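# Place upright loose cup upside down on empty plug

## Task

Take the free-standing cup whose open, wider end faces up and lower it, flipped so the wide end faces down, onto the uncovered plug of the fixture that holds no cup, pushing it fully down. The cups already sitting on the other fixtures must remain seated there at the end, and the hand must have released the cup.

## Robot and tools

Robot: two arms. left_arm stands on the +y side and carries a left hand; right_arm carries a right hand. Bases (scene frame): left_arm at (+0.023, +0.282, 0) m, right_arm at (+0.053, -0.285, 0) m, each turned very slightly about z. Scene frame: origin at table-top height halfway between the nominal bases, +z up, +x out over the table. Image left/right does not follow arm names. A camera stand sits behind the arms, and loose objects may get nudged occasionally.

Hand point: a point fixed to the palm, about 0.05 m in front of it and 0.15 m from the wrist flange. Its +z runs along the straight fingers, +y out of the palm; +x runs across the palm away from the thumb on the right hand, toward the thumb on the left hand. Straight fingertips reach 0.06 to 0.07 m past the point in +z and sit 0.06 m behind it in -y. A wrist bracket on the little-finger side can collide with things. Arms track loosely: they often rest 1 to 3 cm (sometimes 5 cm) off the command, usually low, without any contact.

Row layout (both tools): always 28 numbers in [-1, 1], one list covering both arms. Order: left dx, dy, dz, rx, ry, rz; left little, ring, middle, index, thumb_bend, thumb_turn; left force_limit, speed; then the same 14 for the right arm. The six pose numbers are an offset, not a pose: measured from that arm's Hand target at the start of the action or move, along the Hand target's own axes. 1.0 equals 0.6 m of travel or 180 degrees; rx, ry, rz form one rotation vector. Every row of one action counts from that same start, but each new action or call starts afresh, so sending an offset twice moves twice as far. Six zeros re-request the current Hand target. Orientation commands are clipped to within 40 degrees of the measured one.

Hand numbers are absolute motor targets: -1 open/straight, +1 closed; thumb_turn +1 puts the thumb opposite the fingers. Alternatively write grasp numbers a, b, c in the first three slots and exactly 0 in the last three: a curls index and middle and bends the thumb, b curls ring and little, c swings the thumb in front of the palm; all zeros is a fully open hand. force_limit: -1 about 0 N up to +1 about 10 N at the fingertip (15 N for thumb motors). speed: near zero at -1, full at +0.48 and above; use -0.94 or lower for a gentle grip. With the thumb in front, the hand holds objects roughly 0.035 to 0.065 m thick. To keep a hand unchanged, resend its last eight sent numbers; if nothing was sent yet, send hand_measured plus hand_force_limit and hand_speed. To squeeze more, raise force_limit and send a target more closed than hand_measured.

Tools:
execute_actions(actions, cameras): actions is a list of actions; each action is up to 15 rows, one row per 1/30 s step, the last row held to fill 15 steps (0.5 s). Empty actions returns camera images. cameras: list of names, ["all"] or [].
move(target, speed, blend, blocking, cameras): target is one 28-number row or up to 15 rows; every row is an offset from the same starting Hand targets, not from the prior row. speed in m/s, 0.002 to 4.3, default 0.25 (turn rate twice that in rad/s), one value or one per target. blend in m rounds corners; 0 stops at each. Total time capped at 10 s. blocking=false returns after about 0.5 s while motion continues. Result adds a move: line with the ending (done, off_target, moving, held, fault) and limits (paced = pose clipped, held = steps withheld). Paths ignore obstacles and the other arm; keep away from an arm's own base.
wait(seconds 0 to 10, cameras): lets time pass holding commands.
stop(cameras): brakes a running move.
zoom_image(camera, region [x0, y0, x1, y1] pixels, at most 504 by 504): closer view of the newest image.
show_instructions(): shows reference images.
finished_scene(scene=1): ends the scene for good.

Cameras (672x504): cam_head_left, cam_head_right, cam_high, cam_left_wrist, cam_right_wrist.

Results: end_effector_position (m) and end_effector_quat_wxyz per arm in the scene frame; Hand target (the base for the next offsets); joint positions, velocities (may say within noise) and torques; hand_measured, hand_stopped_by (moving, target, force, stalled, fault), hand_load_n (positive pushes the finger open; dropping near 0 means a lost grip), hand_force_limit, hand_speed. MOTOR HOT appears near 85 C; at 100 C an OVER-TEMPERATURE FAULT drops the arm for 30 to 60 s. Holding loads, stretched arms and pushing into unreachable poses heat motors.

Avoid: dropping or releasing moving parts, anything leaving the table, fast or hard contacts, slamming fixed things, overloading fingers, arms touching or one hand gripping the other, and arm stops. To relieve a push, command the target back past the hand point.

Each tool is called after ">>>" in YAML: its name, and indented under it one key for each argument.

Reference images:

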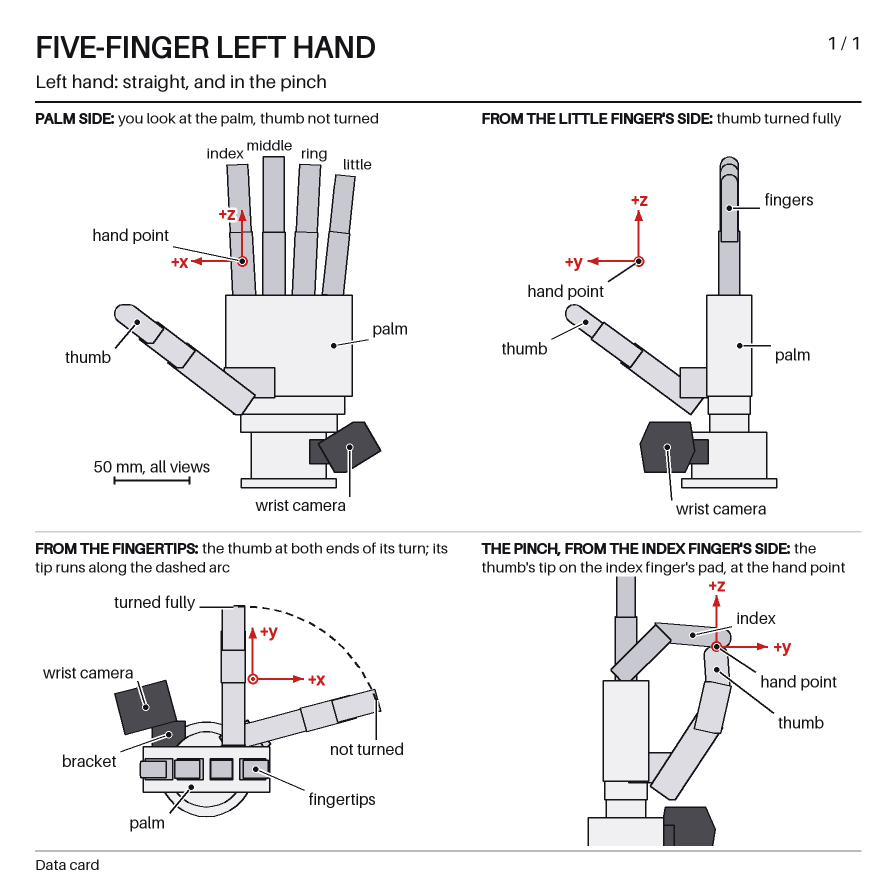

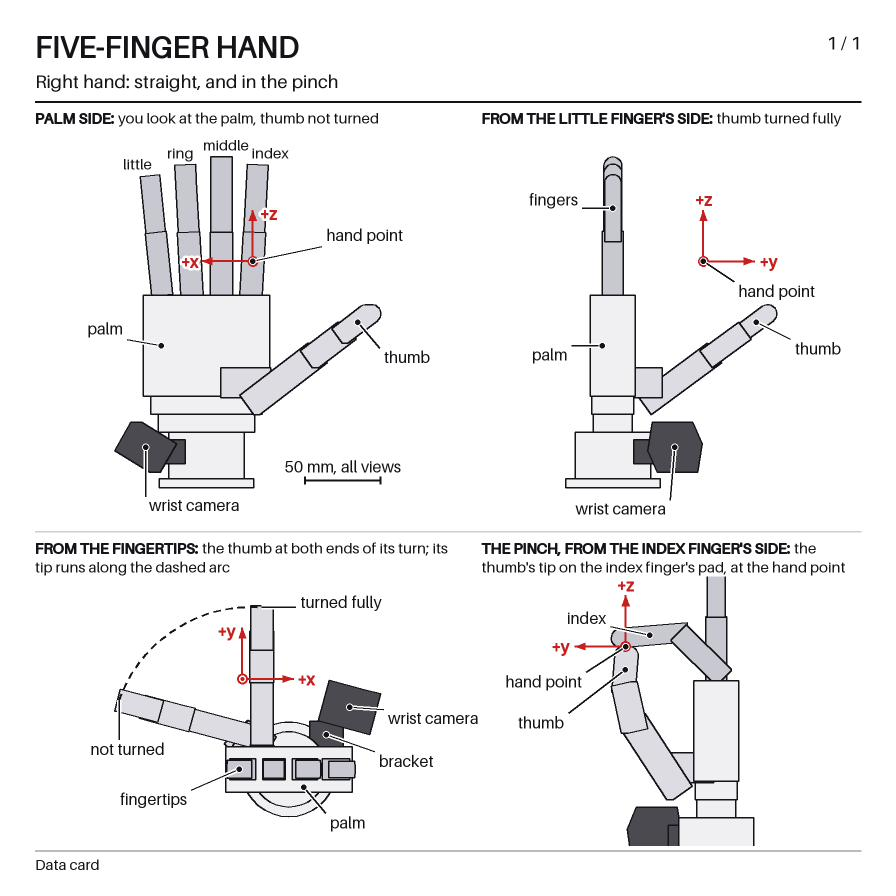

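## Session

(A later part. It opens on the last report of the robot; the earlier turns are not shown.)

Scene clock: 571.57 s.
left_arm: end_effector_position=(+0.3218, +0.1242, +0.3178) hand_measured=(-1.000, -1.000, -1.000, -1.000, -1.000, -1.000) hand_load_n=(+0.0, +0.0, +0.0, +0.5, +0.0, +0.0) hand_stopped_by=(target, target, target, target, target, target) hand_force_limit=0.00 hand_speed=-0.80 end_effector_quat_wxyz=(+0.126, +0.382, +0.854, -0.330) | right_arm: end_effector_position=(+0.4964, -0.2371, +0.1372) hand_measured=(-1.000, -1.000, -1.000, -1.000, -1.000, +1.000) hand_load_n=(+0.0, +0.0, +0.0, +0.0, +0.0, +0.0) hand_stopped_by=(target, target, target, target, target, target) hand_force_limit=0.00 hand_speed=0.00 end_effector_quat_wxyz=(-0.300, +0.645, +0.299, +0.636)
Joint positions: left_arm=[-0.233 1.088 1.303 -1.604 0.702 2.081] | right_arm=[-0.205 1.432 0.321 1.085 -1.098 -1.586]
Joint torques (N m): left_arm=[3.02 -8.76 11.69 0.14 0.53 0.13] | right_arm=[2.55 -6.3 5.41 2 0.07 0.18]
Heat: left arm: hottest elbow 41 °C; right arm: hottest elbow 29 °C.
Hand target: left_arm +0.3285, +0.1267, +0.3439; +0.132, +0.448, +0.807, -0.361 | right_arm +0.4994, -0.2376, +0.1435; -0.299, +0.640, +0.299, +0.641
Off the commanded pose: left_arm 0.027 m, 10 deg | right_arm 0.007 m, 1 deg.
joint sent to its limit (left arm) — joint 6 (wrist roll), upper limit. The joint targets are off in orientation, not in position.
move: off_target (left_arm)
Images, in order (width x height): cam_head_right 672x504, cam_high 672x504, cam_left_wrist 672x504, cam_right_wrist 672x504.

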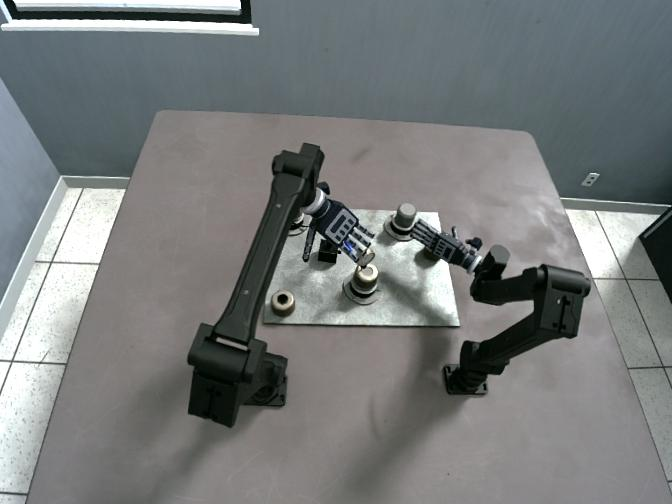

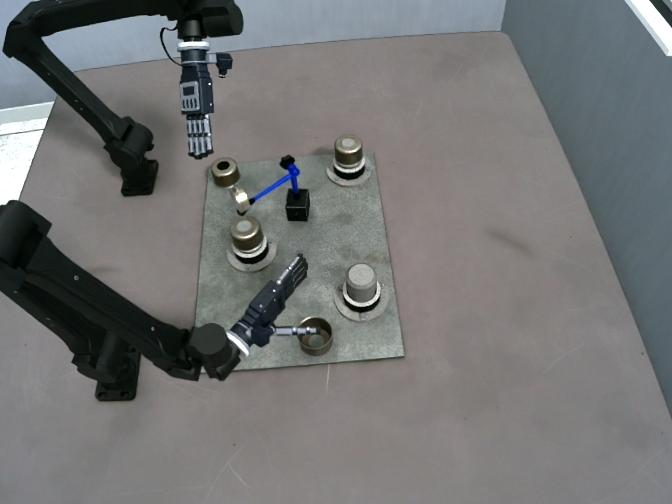

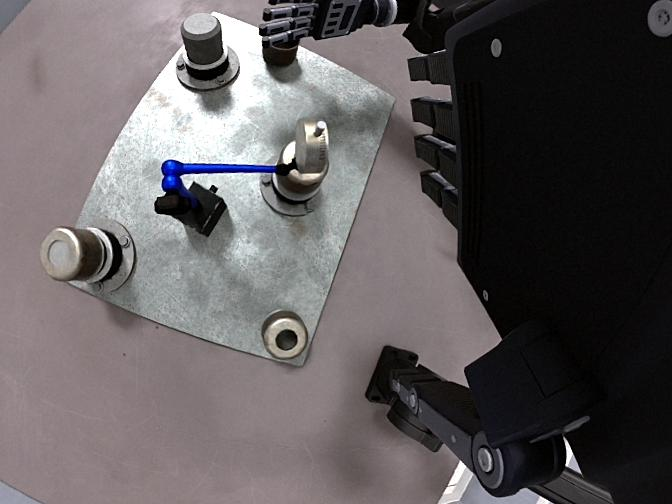

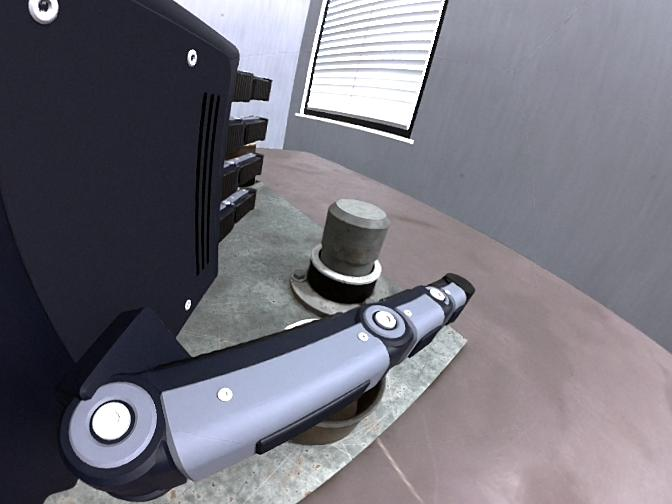

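>>> move:
  target:
    - [0,0,0,0,0,0,-1,-1,-1,-1,-1,-1,0,-0.8,0,0.02,-0.029,0,0,0,-1,-1,-1,-1,-1,1,0,0]
    - [0,0,0,0,0,0,-1,-1,-1,-1,-1,-1,0,-0.8,-0.075,0.02,-0.029,0,0,0,-1,-1,-1,-1,-1,1,0,0]
  speed: 0.15
  blend: [0.005, 0]
  cameras: ["cam_high","cam_right_wrist","cam_head_right"]

>>> zoom_image:
  camera: "cam_high"
  region: [230, 250, 390, 370]

>>> zoom_image:
  camera: "cam_head_right"
  region: [360, 180, 520, 300]

Scene clock: 603.70 s.
left_arm: end_effector_position=(+0.3218, +0.1242, +0.3178) hand_measured=(-1.000, -1.000, -1.000, -1.000, -1.000, -1.000) hand_load_n=(+0.0, +0.0, +0.0, +0.0, +0.0, -0.5) hand_stopped_by=(target, target, target, target, target, target) hand_force_limit=0.00 hand_speed=-0.80 end_effector_quat_wxyz=(+0.126, +0.382, +0.854, -0.330) | right_arm: end_effector_position=(+0.4966, -0.2587, +0.0959) hand_measured=(-1.000, -1.000, -1.000, -1.000, -1.000, +1.000) hand_load_n=(+0.0, -0.5, +0.0, +0.0, +0.0, +0.5) hand_stopped_by=(target, target, target, target, target, target) hand_force_limit=0.00 hand_speed=0.00 end_effector_quat_wxyz=(-0.297, +0.643, +0.299, +0.639)
Joint positions: left_arm=[-0.233 1.088 1.303 -1.604 0.702 2.081] | right_arm=[-0.277 1.662 0.321 1.324 -1.165 -1.586]
Joint torques (N m): left_arm=[3.25 -8.12 11.69 0.27 0.51 0.11] | right_arm=[2.55 -7.47 3.28 2.13 -0.18 0.17]
Heat: left arm: hottest elbow 41 °C; right arm: hottest elbow 29 °C.
Hand target: left_arm +0.3285, +0.1267, +0.3439; +0.132, +0.448, +0.807, -0.361 | right_arm +0.4974, -0.2586, +0.0984; -0.299, +0.641, +0.299, +0.641
Off the commanded pose: left_arm 0.027 m, 10 deg | right_arm 0.003 m, 0 deg.
joint sent to its limit (left arm) — joint 6 (wrist roll), upper limit. The joint targets are off in orientation, not in position.
move: off_target (left_arm)
Images, in order (width x height): cam_head_right 672x504, cam_high 672x504, cam_right_wrist 672x504.

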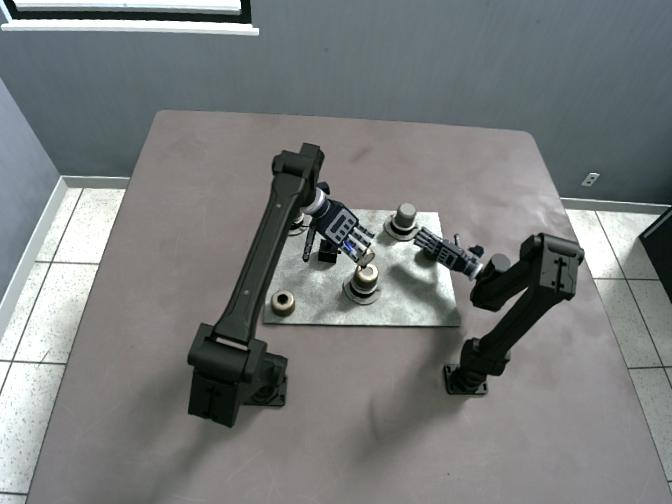

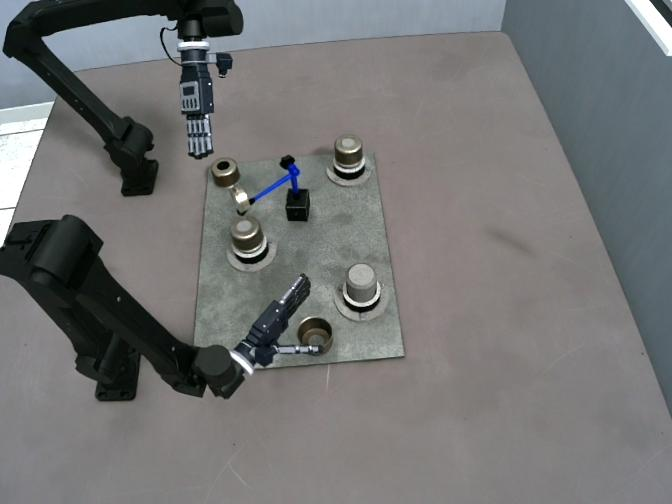

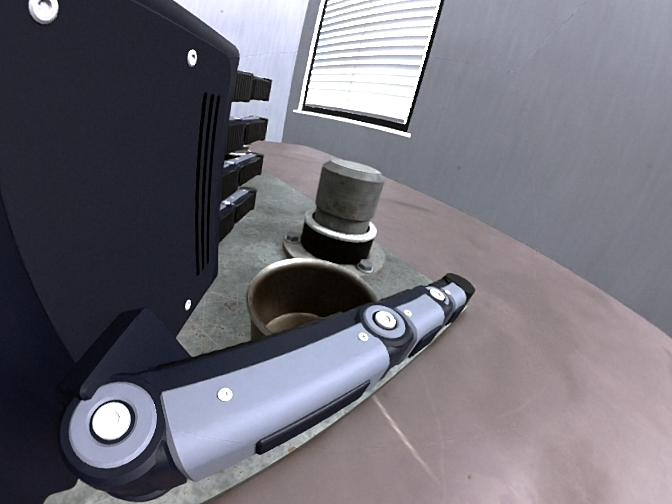

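Scaled by 3.150.

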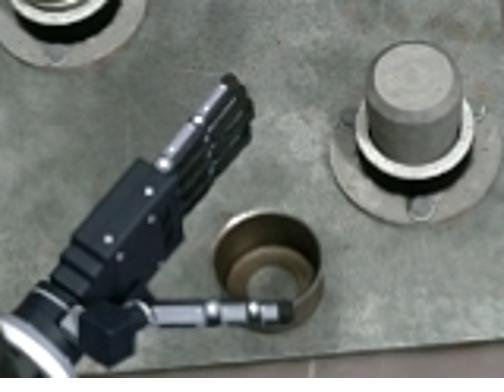

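Scaled by 3.150.

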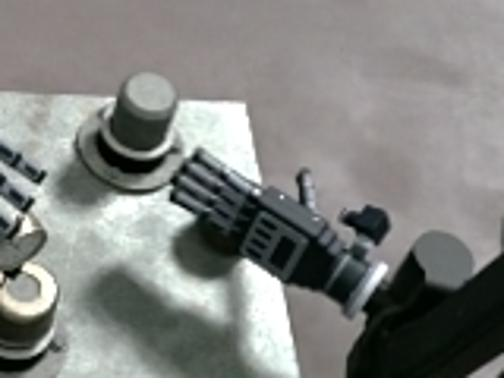

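>>> move:
  target: [0,0,0,0,0,0,-1,-1,-1,-1,-1,-1,0,-0.8,-0.012,-0.02,0.016,0,0,0,-1,-1,-1,-1,-1,1,0,0]
  speed: 0.15
  cameras: ["cam_high","cam_right_wrist","cam_head_right"]

>>> zoom_image:
  camera: "cam_high"
  region: [230, 250, 390, 370]

>>> zoom_image:
  camera: "cam_right_wrist"
  region: [180, 160, 500, 400]

Scene clock: 633.73 s.
left_arm: end_effector_position=(+0.3218, +0.1242, +0.3178) hand_measured=(-1.000, -1.000, -1.000, -1.000, -1.000, -1.000) hand_load_n=(+0.0, +0.0, +0.0, +0.0, +0.0, -0.5) hand_stopped_by=(target, target, target, target, target, target) hand_force_limit=0.00 hand_speed=-0.80 end_effector_quat_wxyz=(+0.126, +0.382, +0.854, -0.330) | right_arm: end_effector_position=(+0.4951, -0.2457, +0.0936) hand_measured=(-1.000, -1.000, -1.000, -1.000, -1.000, +1.000) hand_load_n=(+0.0, +0.0, +0.0, +0.0, +0.0, +0.5) hand_stopped_by=(target, target, target, target, target, target) hand_force_limit=0.00 hand_speed=0.00 end_effector_quat_wxyz=(-0.294, +0.640, +0.302, +0.642)
Joint positions: left_arm=[-0.233 1.088 1.303 -1.604 0.702 2.081] | right_arm=[-0.234 1.683 0.307 1.373 -1.123 -1.586]
Joint torques (N m): left_arm=[3.02 -8.76 11.55 0.21 0.51 0.13] | right_arm=[2.84 -6.71 2.69 2.06 0.09 0.17]
Heat: left arm: hottest elbow 41 °C; right arm: hottest elbow 28 °C.
Hand target: left_arm +0.3285, +0.1267, +0.3439; +0.132, +0.448, +0.807, -0.361 | right_arm +0.4944, -0.2435, +0.0911; -0.299, +0.641, +0.299, +0.641
Off the commanded pose: left_arm 0.027 m, 10 deg | right_arm 0.003 m, 1 deg.
joint sent to its limit (left arm) — joint 6 (wrist roll), upper limit. The joint targets are off in orientation, not in position.
move: off_target (left_arm)
Images, in order (width x height): cam_head_right 672x504, cam_high 672x504, cam_right_wrist 672x504.

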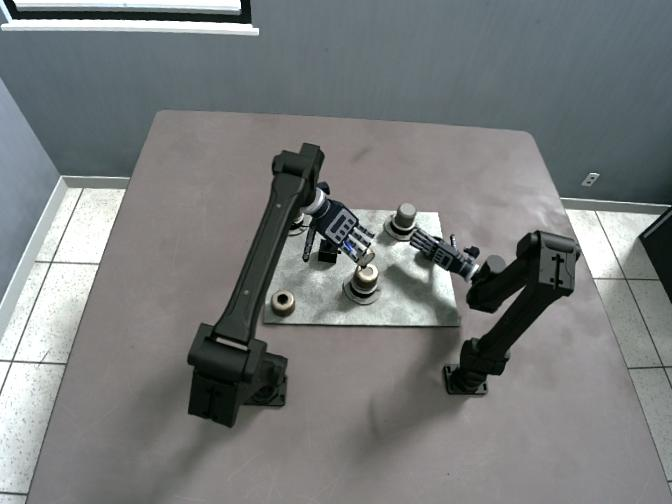

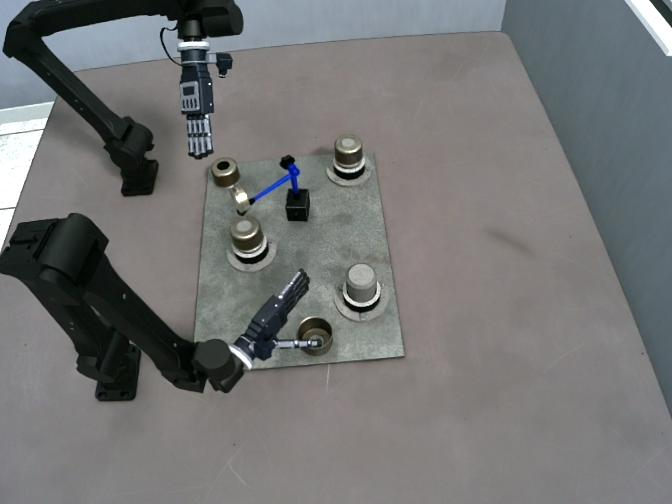

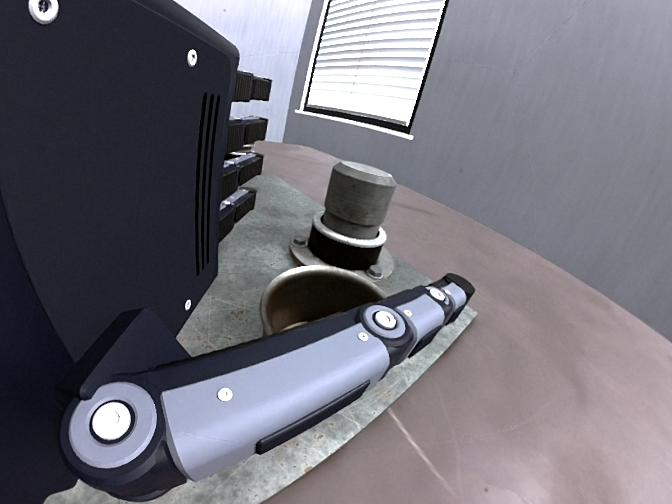

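Scaled by 3.150.

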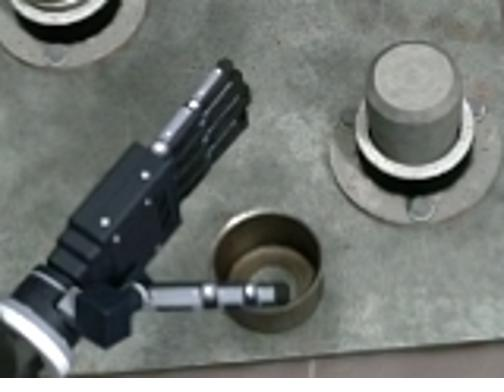

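Scaled by 1.575 from the camera's 672x504 image, which has a finer 960x720 frame.

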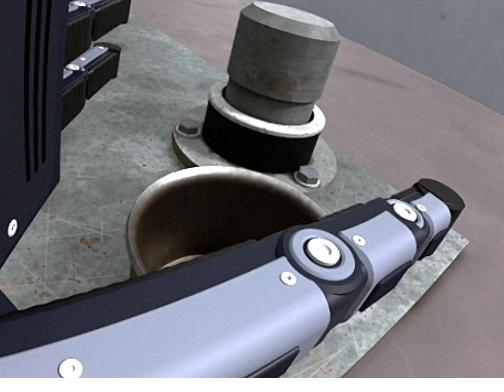

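>>> move:
  target: [0,0,0,0,0,0,-1,-1,-1,-1,-1,-1,0,-0.8,-0.055,0,0,0,0,0,-1,-1,-1,-1,-1,1,0,0]
  speed: 0.1
  cameras: ["cam_high","cam_right_wrist","cam_left_wrist"]

>>> zoom_image:
  camera: "cam_high"
  region: [230, 250, 390, 370]

>>> zoom_image:
  camera: "cam_right_wrist"
  region: [180, 160, 500, 400]

>>> zoom_image:
  camera: "cam_left_wrist"
  region: [160, 0, 420, 120]

Scene clock: 647.63 s.
left_arm: end_effector_position=(+0.3218, +0.1242, +0.3178) hand_measured=(-1.000, -1.000, -1.000, -1.000, -1.000, -1.000) hand_load_n=(+0.0, +0.0, +0.0, +0.0, +0.0, +0.0) hand_stopped_by=(target, target, target, target, target, target) hand_force_limit=0.00 hand_speed=-0.80 end_effector_quat_wxyz=(+0.126, +0.382, +0.854, -0.330) | right_arm: end_effector_position=(+0.4907, -0.2449, +0.0560) hand_measured=(-1.000, -1.000, -1.000, -1.000, -1.000, +1.000) hand_load_n=(+0.0, +0.0, +0.0, +0.0, +0.0, +0.0) hand_stopped_by=(target, target, target, target, target, target) hand_force_limit=0.00 hand_speed=0.00 end_effector_quat_wxyz=(-0.297, +0.645, +0.298, +0.638)
Joint positions: left_arm=[-0.233 1.088 1.303 -1.604 0.702 2.081] | right_arm=[-0.234 1.87 0.307 1.543 -1.12 -1.585]
Joint torques (N m): left_arm=[2.96 -8.41 11.71 0.06 0.53 0.13] | right_arm=[2.78 -7.94 2.17 2.04 -0.03 0.17]
Heat: left arm: hottest elbow 42 °C; right arm: hottest elbow 28 °C.
Hand target: left_arm +0.3285, +0.1267, +0.3439; +0.132, +0.448, +0.807, -0.361 | right_arm +0.4944, -0.2434, +0.0582; -0.299, +0.641, +0.299, +0.641
Off the commanded pose: left_arm 0.027 m, 10 deg | right_arm 0.005 m, 1 deg.
joint sent to its limit (left arm) — joint 6 (wrist roll), upper limit. The joint targets are off in orientation, not in position.
move: off_target (left_arm)
Images, in order (width x height): cam_high 672x504, cam_left_wrist 672x504, cam_right_wrist 672x504.

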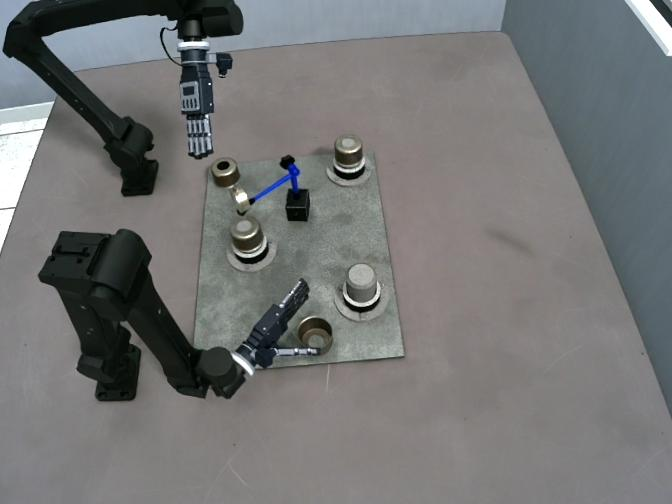

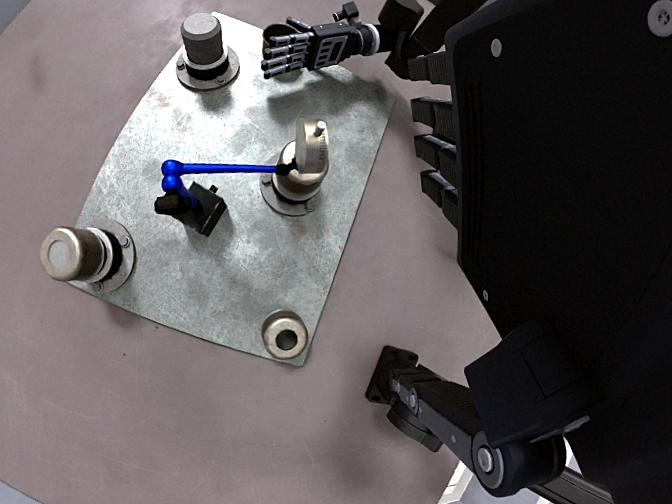

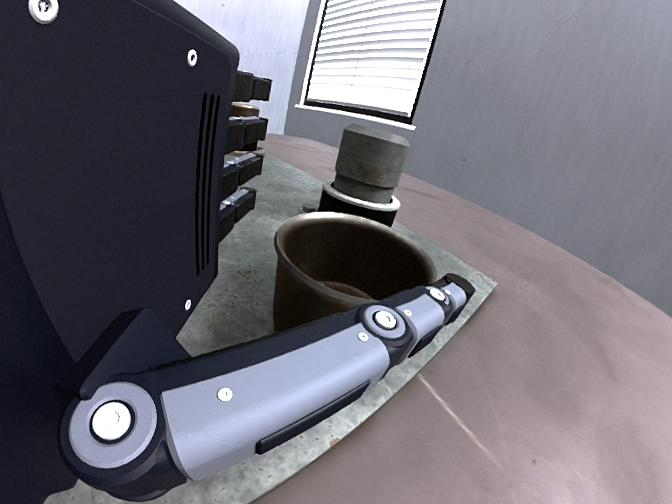

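Scaled by 3.150.

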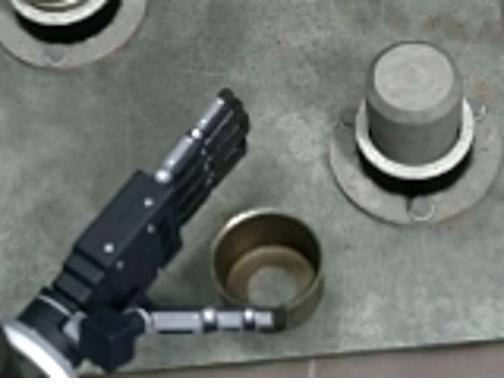

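Scaled by 1.575 from the camera's 672x504 image, which has a finer 960x720 frame.

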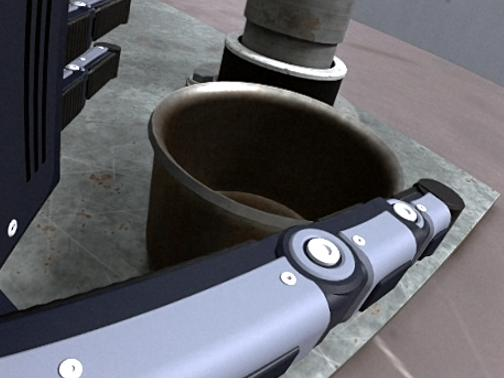

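Scaled by 1.938 from the camera's 672x504 image, which has a finer 960x720 frame.

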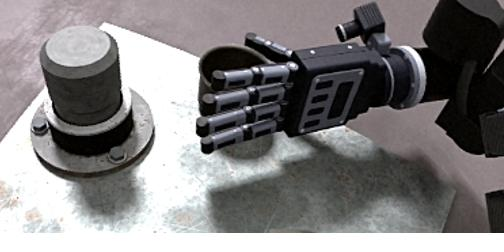

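>>> move:
  target: [0,0,0,0,0,0,-1,-1,-1,-1,-1,-1,0,-0.8,-0.037,0,0,0,0,0,-1,-1,-1,-1,-1,1,0,0]
  speed: 0.08
  cameras: ["cam_high","cam_right_wrist","cam_left_wrist"]

>>> zoom_image:
  camera: "cam_right_wrist"
  region: [180, 160, 500, 400]

>>> zoom_image:
  camera: "cam_left_wrist"
  region: [160, 0, 420, 120]

Scene clock: 656.63 s.
left_arm: end_effector_position=(+0.3218, +0.1242, +0.3178) hand_measured=(-1.000, -1.000, -1.000, -1.000, -1.000, -1.000) hand_load_n=(-0.5, +0.0, +0.0, +0.0, +0.0, +0.0) hand_stopped_by=(target, target, target, target, target, target) hand_force_limit=0.00 hand_speed=-0.80 end_effector_quat_wxyz=(+0.126, +0.382, +0.854, -0.330) | right_arm: end_effector_position=(+0.4906, -0.2450, +0.0337) hand_measured=(-1.000, -1.000, -1.000, -1.000, -1.000, +1.000) hand_load_n=(+0.0, +0.0, +0.0, +0.0, +0.0, +0.0) hand_stopped_by=(target, target, target, target, target, target) hand_force_limit=0.00 hand_speed=0.00 end_effector_quat_wxyz=(-0.305, +0.655, +0.290, +0.628)
Joint positions: left_arm=[-0.233 1.088 1.303 -1.604 0.702 2.081] | right_arm=[-0.234 1.947 0.32 1.565 -1.12 -1.591]
Joint torques (N m): left_arm=[2.9 -8 11.66 0.14 0.53 0.13] | right_arm=[2.96 -8.12 1.62 2.02 -0.15 -0.11]
Heat: left arm: hottest elbow 42 °C; right arm: hottest elbow 28 °C.
Hand target: left_arm +0.3285, +0.1267, +0.3439; +0.132, +0.448, +0.807, -0.361 | right_arm +0.4943, -0.2434, +0.0359; -0.299, +0.641, +0.298, +0.641
Off the commanded pose: left_arm 0.027 m, 10 deg | right_arm 0.005 m, 3 deg.
joint sent to its limit (left arm) — joint 6 (wrist roll), upper limit. The joint targets are off in orientation, not in position.
joint sent to its limit (right arm) — joint 4 (wrist pitch), upper limit. The joint targets still meet the commanded pose.
move: off_target (left_arm, right_arm)
Images, in order (width x height): cam_high 672x504, cam_left_wrist 672x504, cam_right_wrist 672x504.

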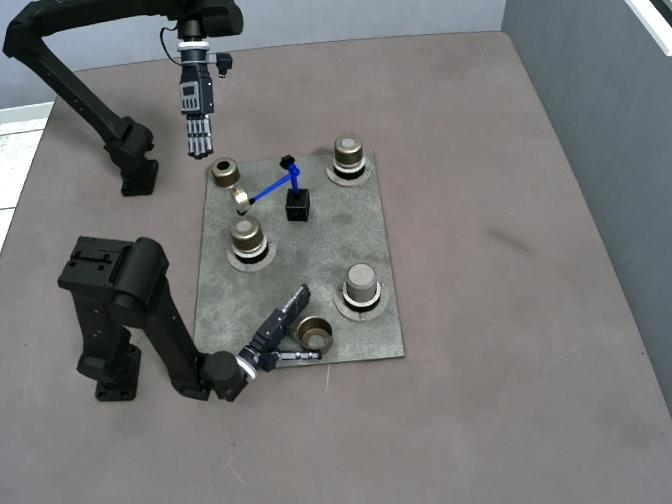

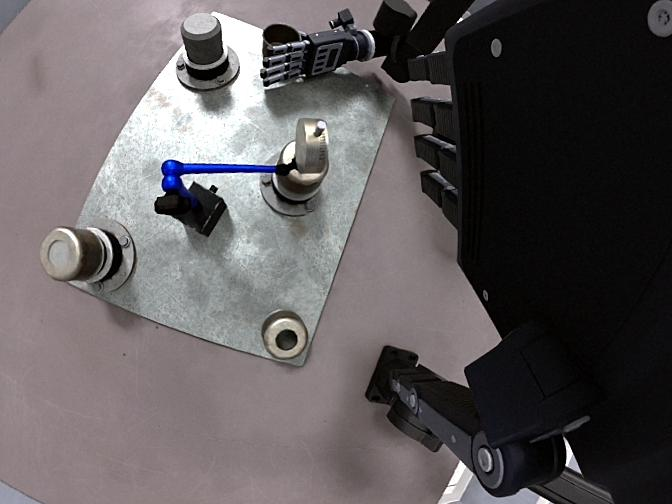

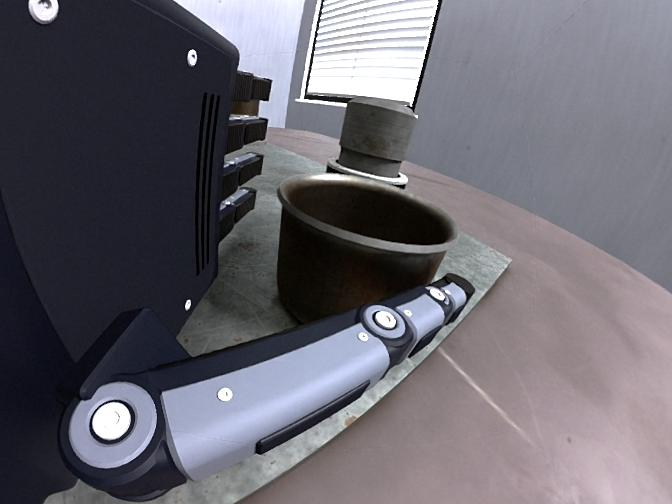

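Scaled by 1.575 from the camera's 672x504 image, which has a finer 960x720 frame.

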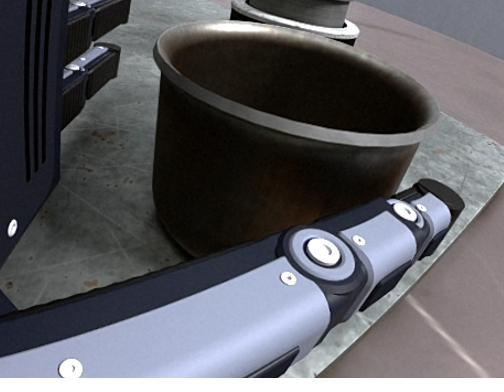

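Scaled by 1.938 from the camera's 672x504 image, which has a finer 960x720 frame.

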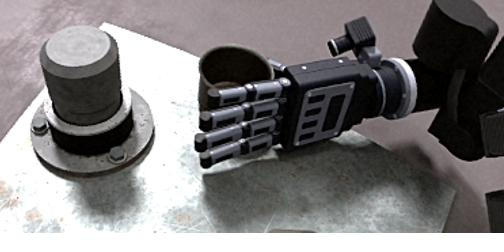

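>>> move:
  target:
    - [0,0,0,0,0,0,-1,-1,-1,-1,-1,-1,0,-0.8,0,0.015,0,0,0,0,-1,-1,-1,-1,-1,1,0,0]
    - [0,0,0,0,0,0,-1,-1,-1,-1,-1,-1,0,-0.8,0,0.015,0,0,0,0,-1,-1,0.15,0.15,-0.1,1,0,-0.82]
  speed: 0.06
  cameras: ["cam_high","cam_right_wrist","cam_left_wrist"]

>>> zoom_image:
  camera: "cam_right_wrist"
  region: [180, 160, 500, 400]

>>> zoom_image:
  camera: "cam_left_wrist"
  region: [160, 0, 420, 120]

Scene clock: 677.43 s.
left_arm: end_effector_position=(+0.3218, +0.1242, +0.3178) hand_measured=(-1.000, -1.000, -1.000, -1.000, -1.000, -1.000) hand_load_n=(+0.0, +0.0, +0.0, +0.0, +0.0, +0.0) hand_stopped_by=(target, target, target, target, target, target) hand_force_limit=0.00 hand_speed=-0.80 end_effector_quat_wxyz=(+0.126, +0.382, +0.854, -0.330) | right_arm: end_effector_position=(+0.4978, -0.2472, +0.0356) hand_measured=(-1.000, -1.000, -0.320, -0.336, -0.678, +1.000) hand_load_n=(+0.0, +0.0, +8.5, +4.5, +16.5, +1.0) hand_stopped_by=(target, target, force, force, force, target) hand_force_limit=0.00 hand_speed=-0.82 end_effector_quat_wxyz=(-0.303, +0.649, +0.297, +0.631)
Joint positions: left_arm=[-0.233 1.088 1.303 -1.604 0.702 2.081] | right_arm=[-0.24 1.954 0.342 1.567 -1.134 -1.592]
Joint torques (N m): left_arm=[2.84 -8.29 11.59 0.08 0.52 0.11] | right_arm=[2.32 -8.12 1.68 1.98 -0.11 -0.03]
Heat: left arm: hottest elbow 42 °C; right arm: hottest elbow 28 °C.
Hand target: left_arm +0.3285, +0.1267, +0.3439; +0.132, +0.448, +0.807, -0.361 | right_arm +0.5012, -0.2493, +0.0359; -0.299, +0.641, +0.298, +0.641
Off the commanded pose: left_arm 0.027 m, 10 deg | right_arm 0.004 m, 2 deg.
joint sent to its limit (left arm) — joint 6 (wrist roll), upper limit. The joint targets are off in orientation, not in position.
joint sent to its limit (right arm) — joint 4 (wrist pitch), upper limit. The joint targets still meet the commanded pose.
move: off_target (left_arm)
Images, in order (width x height): cam_high 672x504, cam_left_wrist 672x504, cam_right_wrist 672x504.

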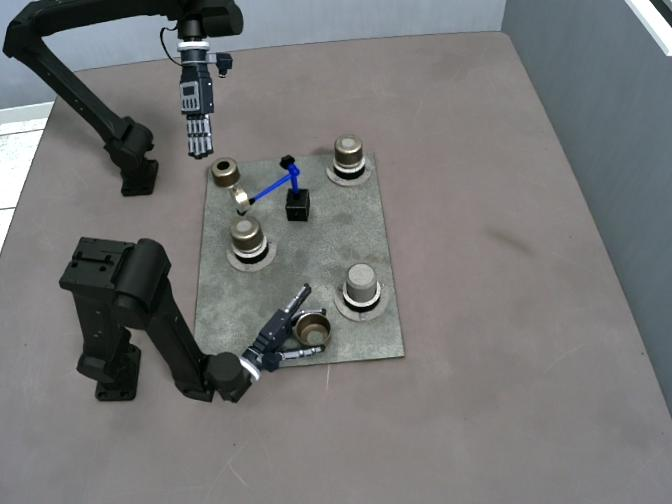

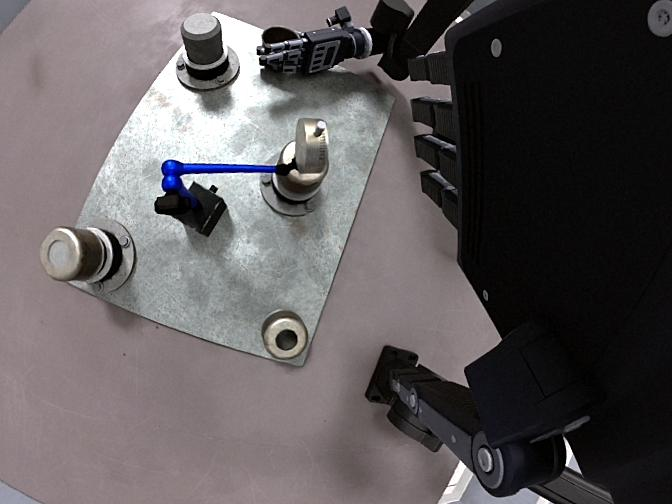

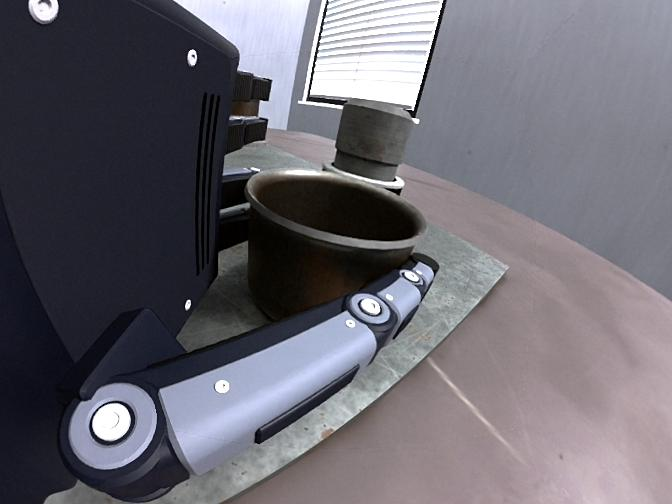

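Scaled by 1.575 from the camera's 672x504 image, which has a finer 960x720 frame.

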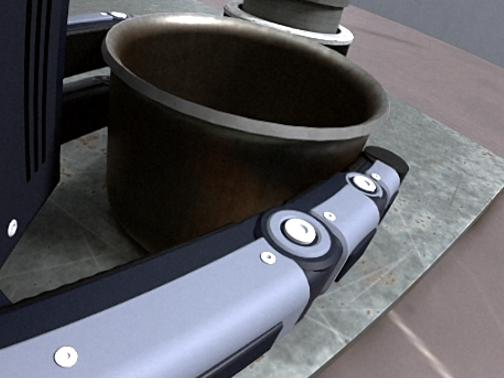

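Scaled by 1.938 from the camera's 672x504 image, which has a finer 960x720 frame.

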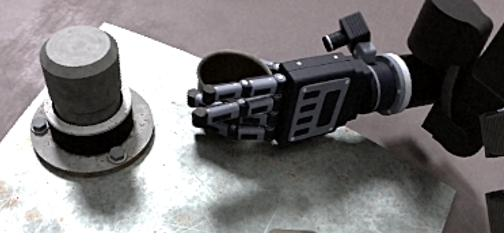

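>>> move:
  target: [0,0,0,0,0,0,-1,-1,-1,-1,-1,-1,0,-0.8,0.06,0,0,0,0,0,-1,-1,0.15,0.15,-0.1,1,0,-0.82]
  speed: 0.08
  cameras: ["cam_high","cam_right_wrist","cam_left_wrist"]

>>> zoom_image:
  camera: "cam_right_wrist"
  region: [180, 160, 500, 400]

>>> zoom_image:
  camera: "cam_left_wrist"
  region: [160, 0, 420, 120]

Scene clock: 695.33 s.
left_arm: end_effector_position=(+0.3218, +0.1242, +0.3178) hand_measured=(-1.000, -1.000, -1.000, -1.000, -1.000, -1.000) hand_load_n=(+0.0, +0.0, +0.0, +0.0, +0.0, +0.0) hand_stopped_by=(target, target, target, target, target, target) hand_force_limit=0.00 hand_speed=-0.80 end_effector_quat_wxyz=(+0.126, +0.382, +0.854, -0.330) | right_arm: end_effector_position=(+0.4991, -0.2473, +0.0616) hand_measured=(-1.000, -1.000, -0.320, -0.336, -0.678, +1.000) hand_load_n=(-0.5, +0.0, +8.0, +4.5, +16.5, +2.5) hand_stopped_by=(target, target, force, force, force, target) hand_force_limit=0.00 hand_speed=-0.82 end_effector_quat_wxyz=(-0.306, +0.647, +0.294, +0.633)
Joint positions: left_arm=[-0.233 1.088 1.303 -1.604 0.702 2.081] | right_arm=[-0.24 1.831 0.331 1.474 -1.134 -1.571]
Joint velocities: left_arm=[within noise] | right_arm=[-0.015 0.005 0.002 0.002 0.154 0.051]
Joint torques (N m): left_arm=[2.78 -8.41 11.66 0.16 0.5 0.11] | right_arm=[2.32 -10.58 1.85 1.5 -0.04 0.04]
Heat: left arm: hottest elbow 42 °C; right arm: hottest elbow 27 °C.
Hand target: left_arm +0.3285, +0.1267, +0.3439; +0.132, +0.448, +0.807, -0.361 | right_arm +0.5013, -0.2493, +0.0720; -0.299, +0.641, +0.299, +0.641
Off the commanded pose: left_arm 0.027 m, 10 deg | right_arm 0.011 m, 1 deg.
joint sent to its limit (left arm) — joint 6 (wrist roll), upper limit. The joint targets are off in orientation, not in position.
move: off_target (left_arm, right_arm)
Images, in order (width x height): cam_high 672x504, cam_left_wrist 672x504, cam_right_wrist 672x504.

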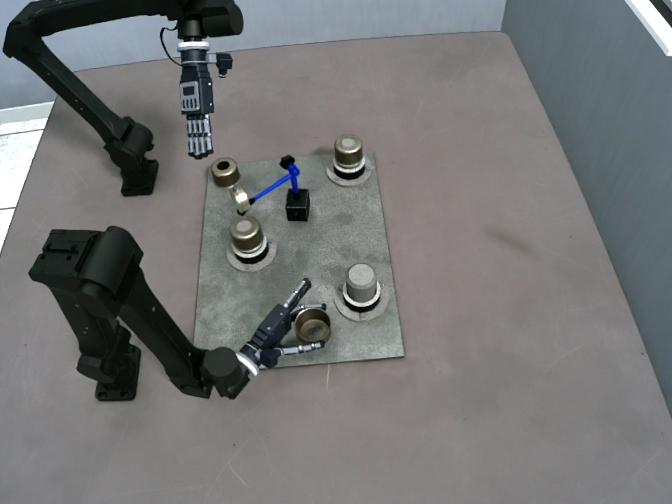

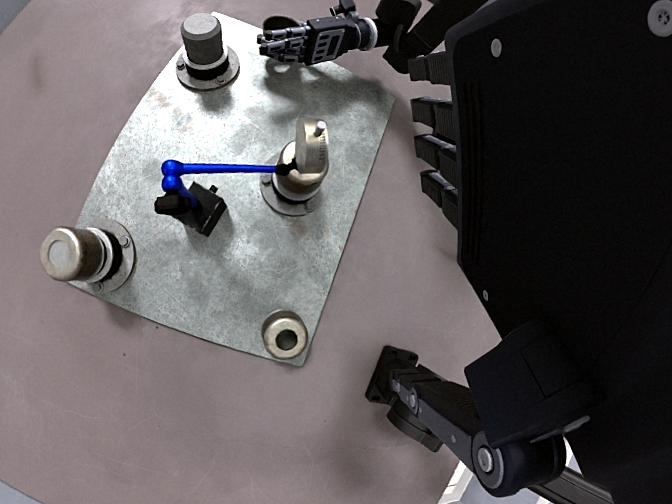

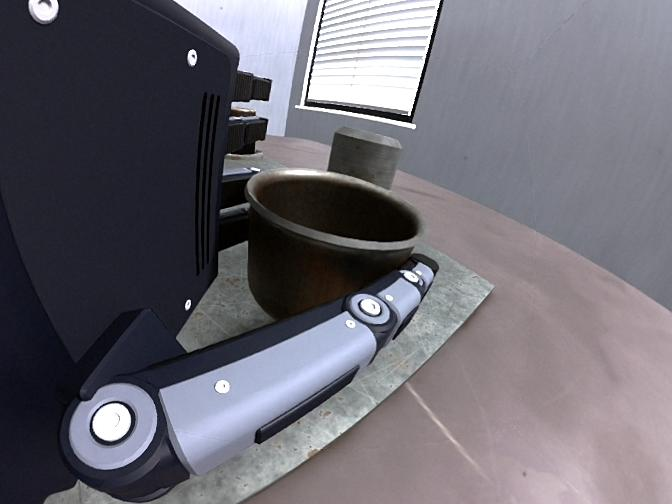

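Scaled by 1.575 from the camera's 672x504 image, which has a finer 960x720 frame.

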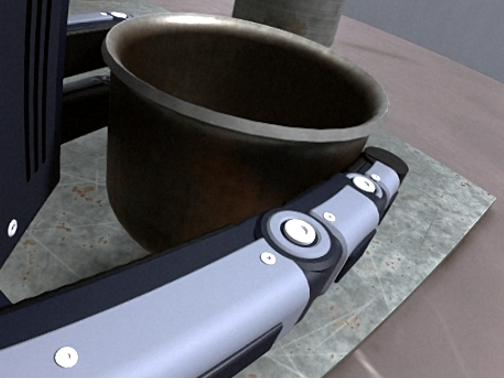

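Scaled by 1.938 from the camera's 672x504 image, which has a finer 960x720 frame.

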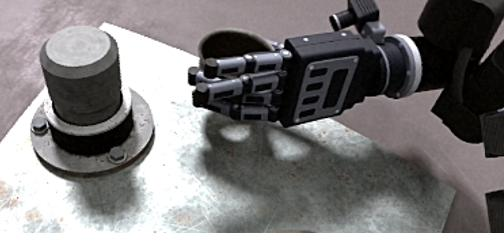

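>>> move:
  target:
    - [0,0,0,0,0,0,-1,-1,-1,-1,-1,-1,0,-0.8,0.2667,0,0,0,0,0,-1,-1,0.15,0.15,-0.1,1,0,-0.82]
    - [0,0,0,0,0,0,-1,-1,-1,-1,-1,-1,0,-0.8,0.3,-0.0214,0.0255,0,0.108,0.488,-1,-1,0.15,0.15,-0.1,1,0,-0.82]
    - [0,0,0,0,0,0,-1,-1,-1,-1,-1,-1,0,-0.8,0.3,-0.028,0.0853,0,0.2166,0.9764,-1,-1,0.15,0.15,-0.1,1,0,-0.82]
  speed: 0.35
  blend: [0.03, 0.03, 0]
  cameras: ["cam_high","cam_right_wrist","cam_left_wrist","cam_head_right"]

>>> zoom_image:
  camera: "cam_high"
  region: [230, 220, 430, 370]

>>> zoom_image:
  camera: "cam_left_wrist"
  region: [160, 0, 460, 160]

Scene clock: 788.37 s.
left_arm: end_effector_position=(+0.3218, +0.1242, +0.3178) hand_measured=(-1.000, -1.000, -1.000, -1.000, -1.000, -1.000) hand_load_n=(+0.0, +0.0, +0.0, +0.0, +0.0, +0.0) hand_stopped_by=(target, target, target, target, target, target) hand_force_limit=0.00 hand_speed=-0.80 end_effector_quat_wxyz=(+0.126, +0.382, +0.854, -0.330) | right_arm: end_effector_position=(+0.5148, -0.2004, +0.2374) hand_measured=(-1.000, -1.000, -0.320, -0.336, -0.678, +1.000) hand_load_n=(-0.5, +0.0, +8.5, +4.0, +16.5, +0.5) hand_stopped_by=(target, target, force, force, force, target) hand_force_limit=0.00 hand_speed=-0.82 end_effector_quat_wxyz=(+0.682, -0.158, +0.699, +0.146)
Joint positions: left_arm=[-0.233 1.088 1.303 -1.604 0.702 2.081] | right_arm=[-0.147 1.347 0.444 0.869 -0.598 1.542]
Joint torques (N m): left_arm=[2.96 -8.47 11.74 0.17 0.54 0.12] | right_arm=[2.96 -7.12 8.42 1.94 0.06 0.36]
Heat: left arm: hottest elbow 43 °C; right arm: hottest elbow 28 °C.
Hand target: left_arm +0.3285, +0.1267, +0.3439; +0.132, +0.448, +0.807, -0.361 | right_arm +0.5213, -0.1994, +0.2520; +0.690, -0.152, +0.690, +0.153
Off the commanded pose: left_arm 0.027 m, 10 deg | right_arm 0.016 m, 2 deg.
joint sent to its limit (left arm) — joint 6 (wrist roll), upper limit. The joint targets are off in orientation, not in position.
move: off_target (left_arm, right_arm)
Images, in order (width x height): cam_head_right 672x504, cam_high 672x504, cam_left_wrist 672x504, cam_right_wrist 672x504.

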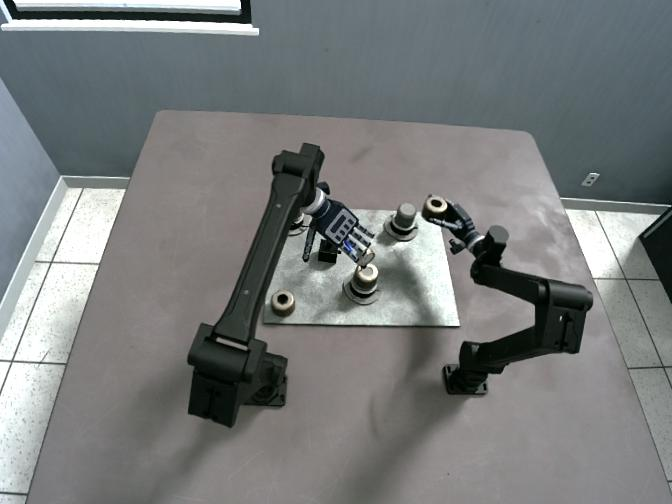

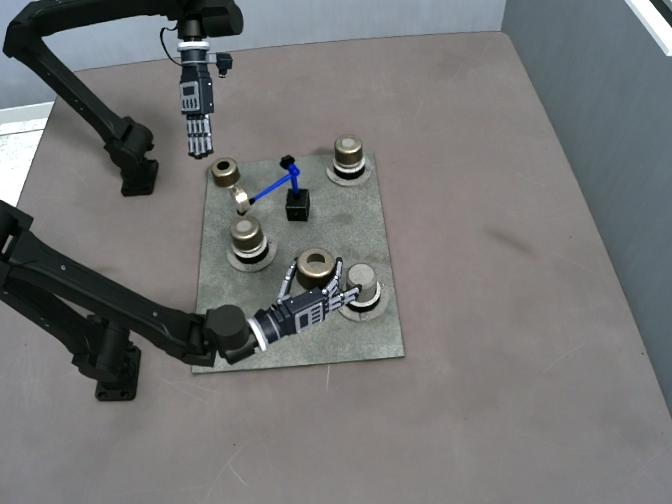

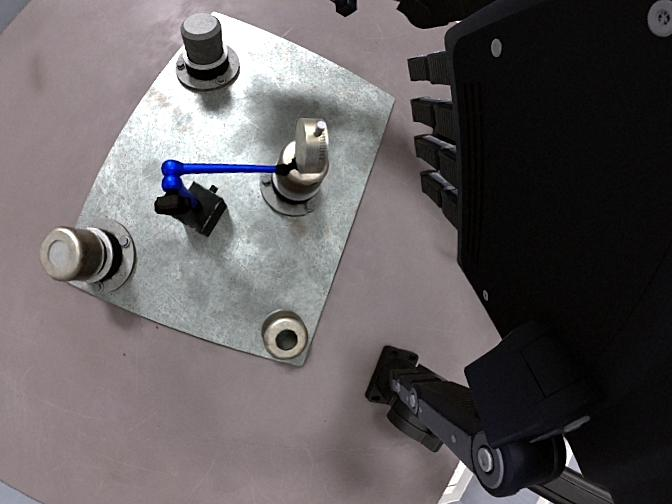

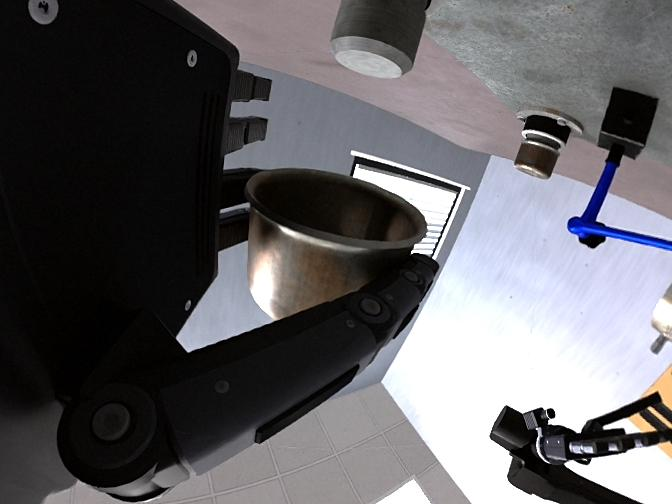

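Scaled by 2.520.

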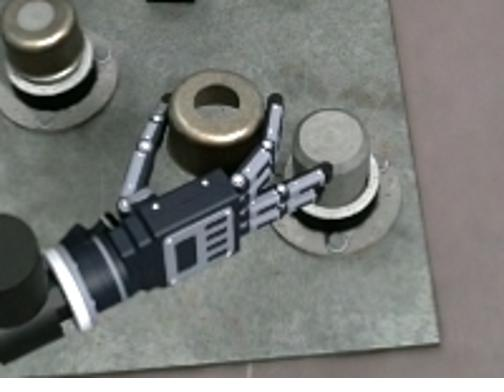

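Scaled by 1.680 from the camera's 672x504 image, which has a finer 960x720 frame.

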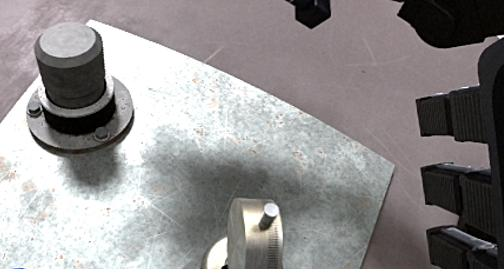

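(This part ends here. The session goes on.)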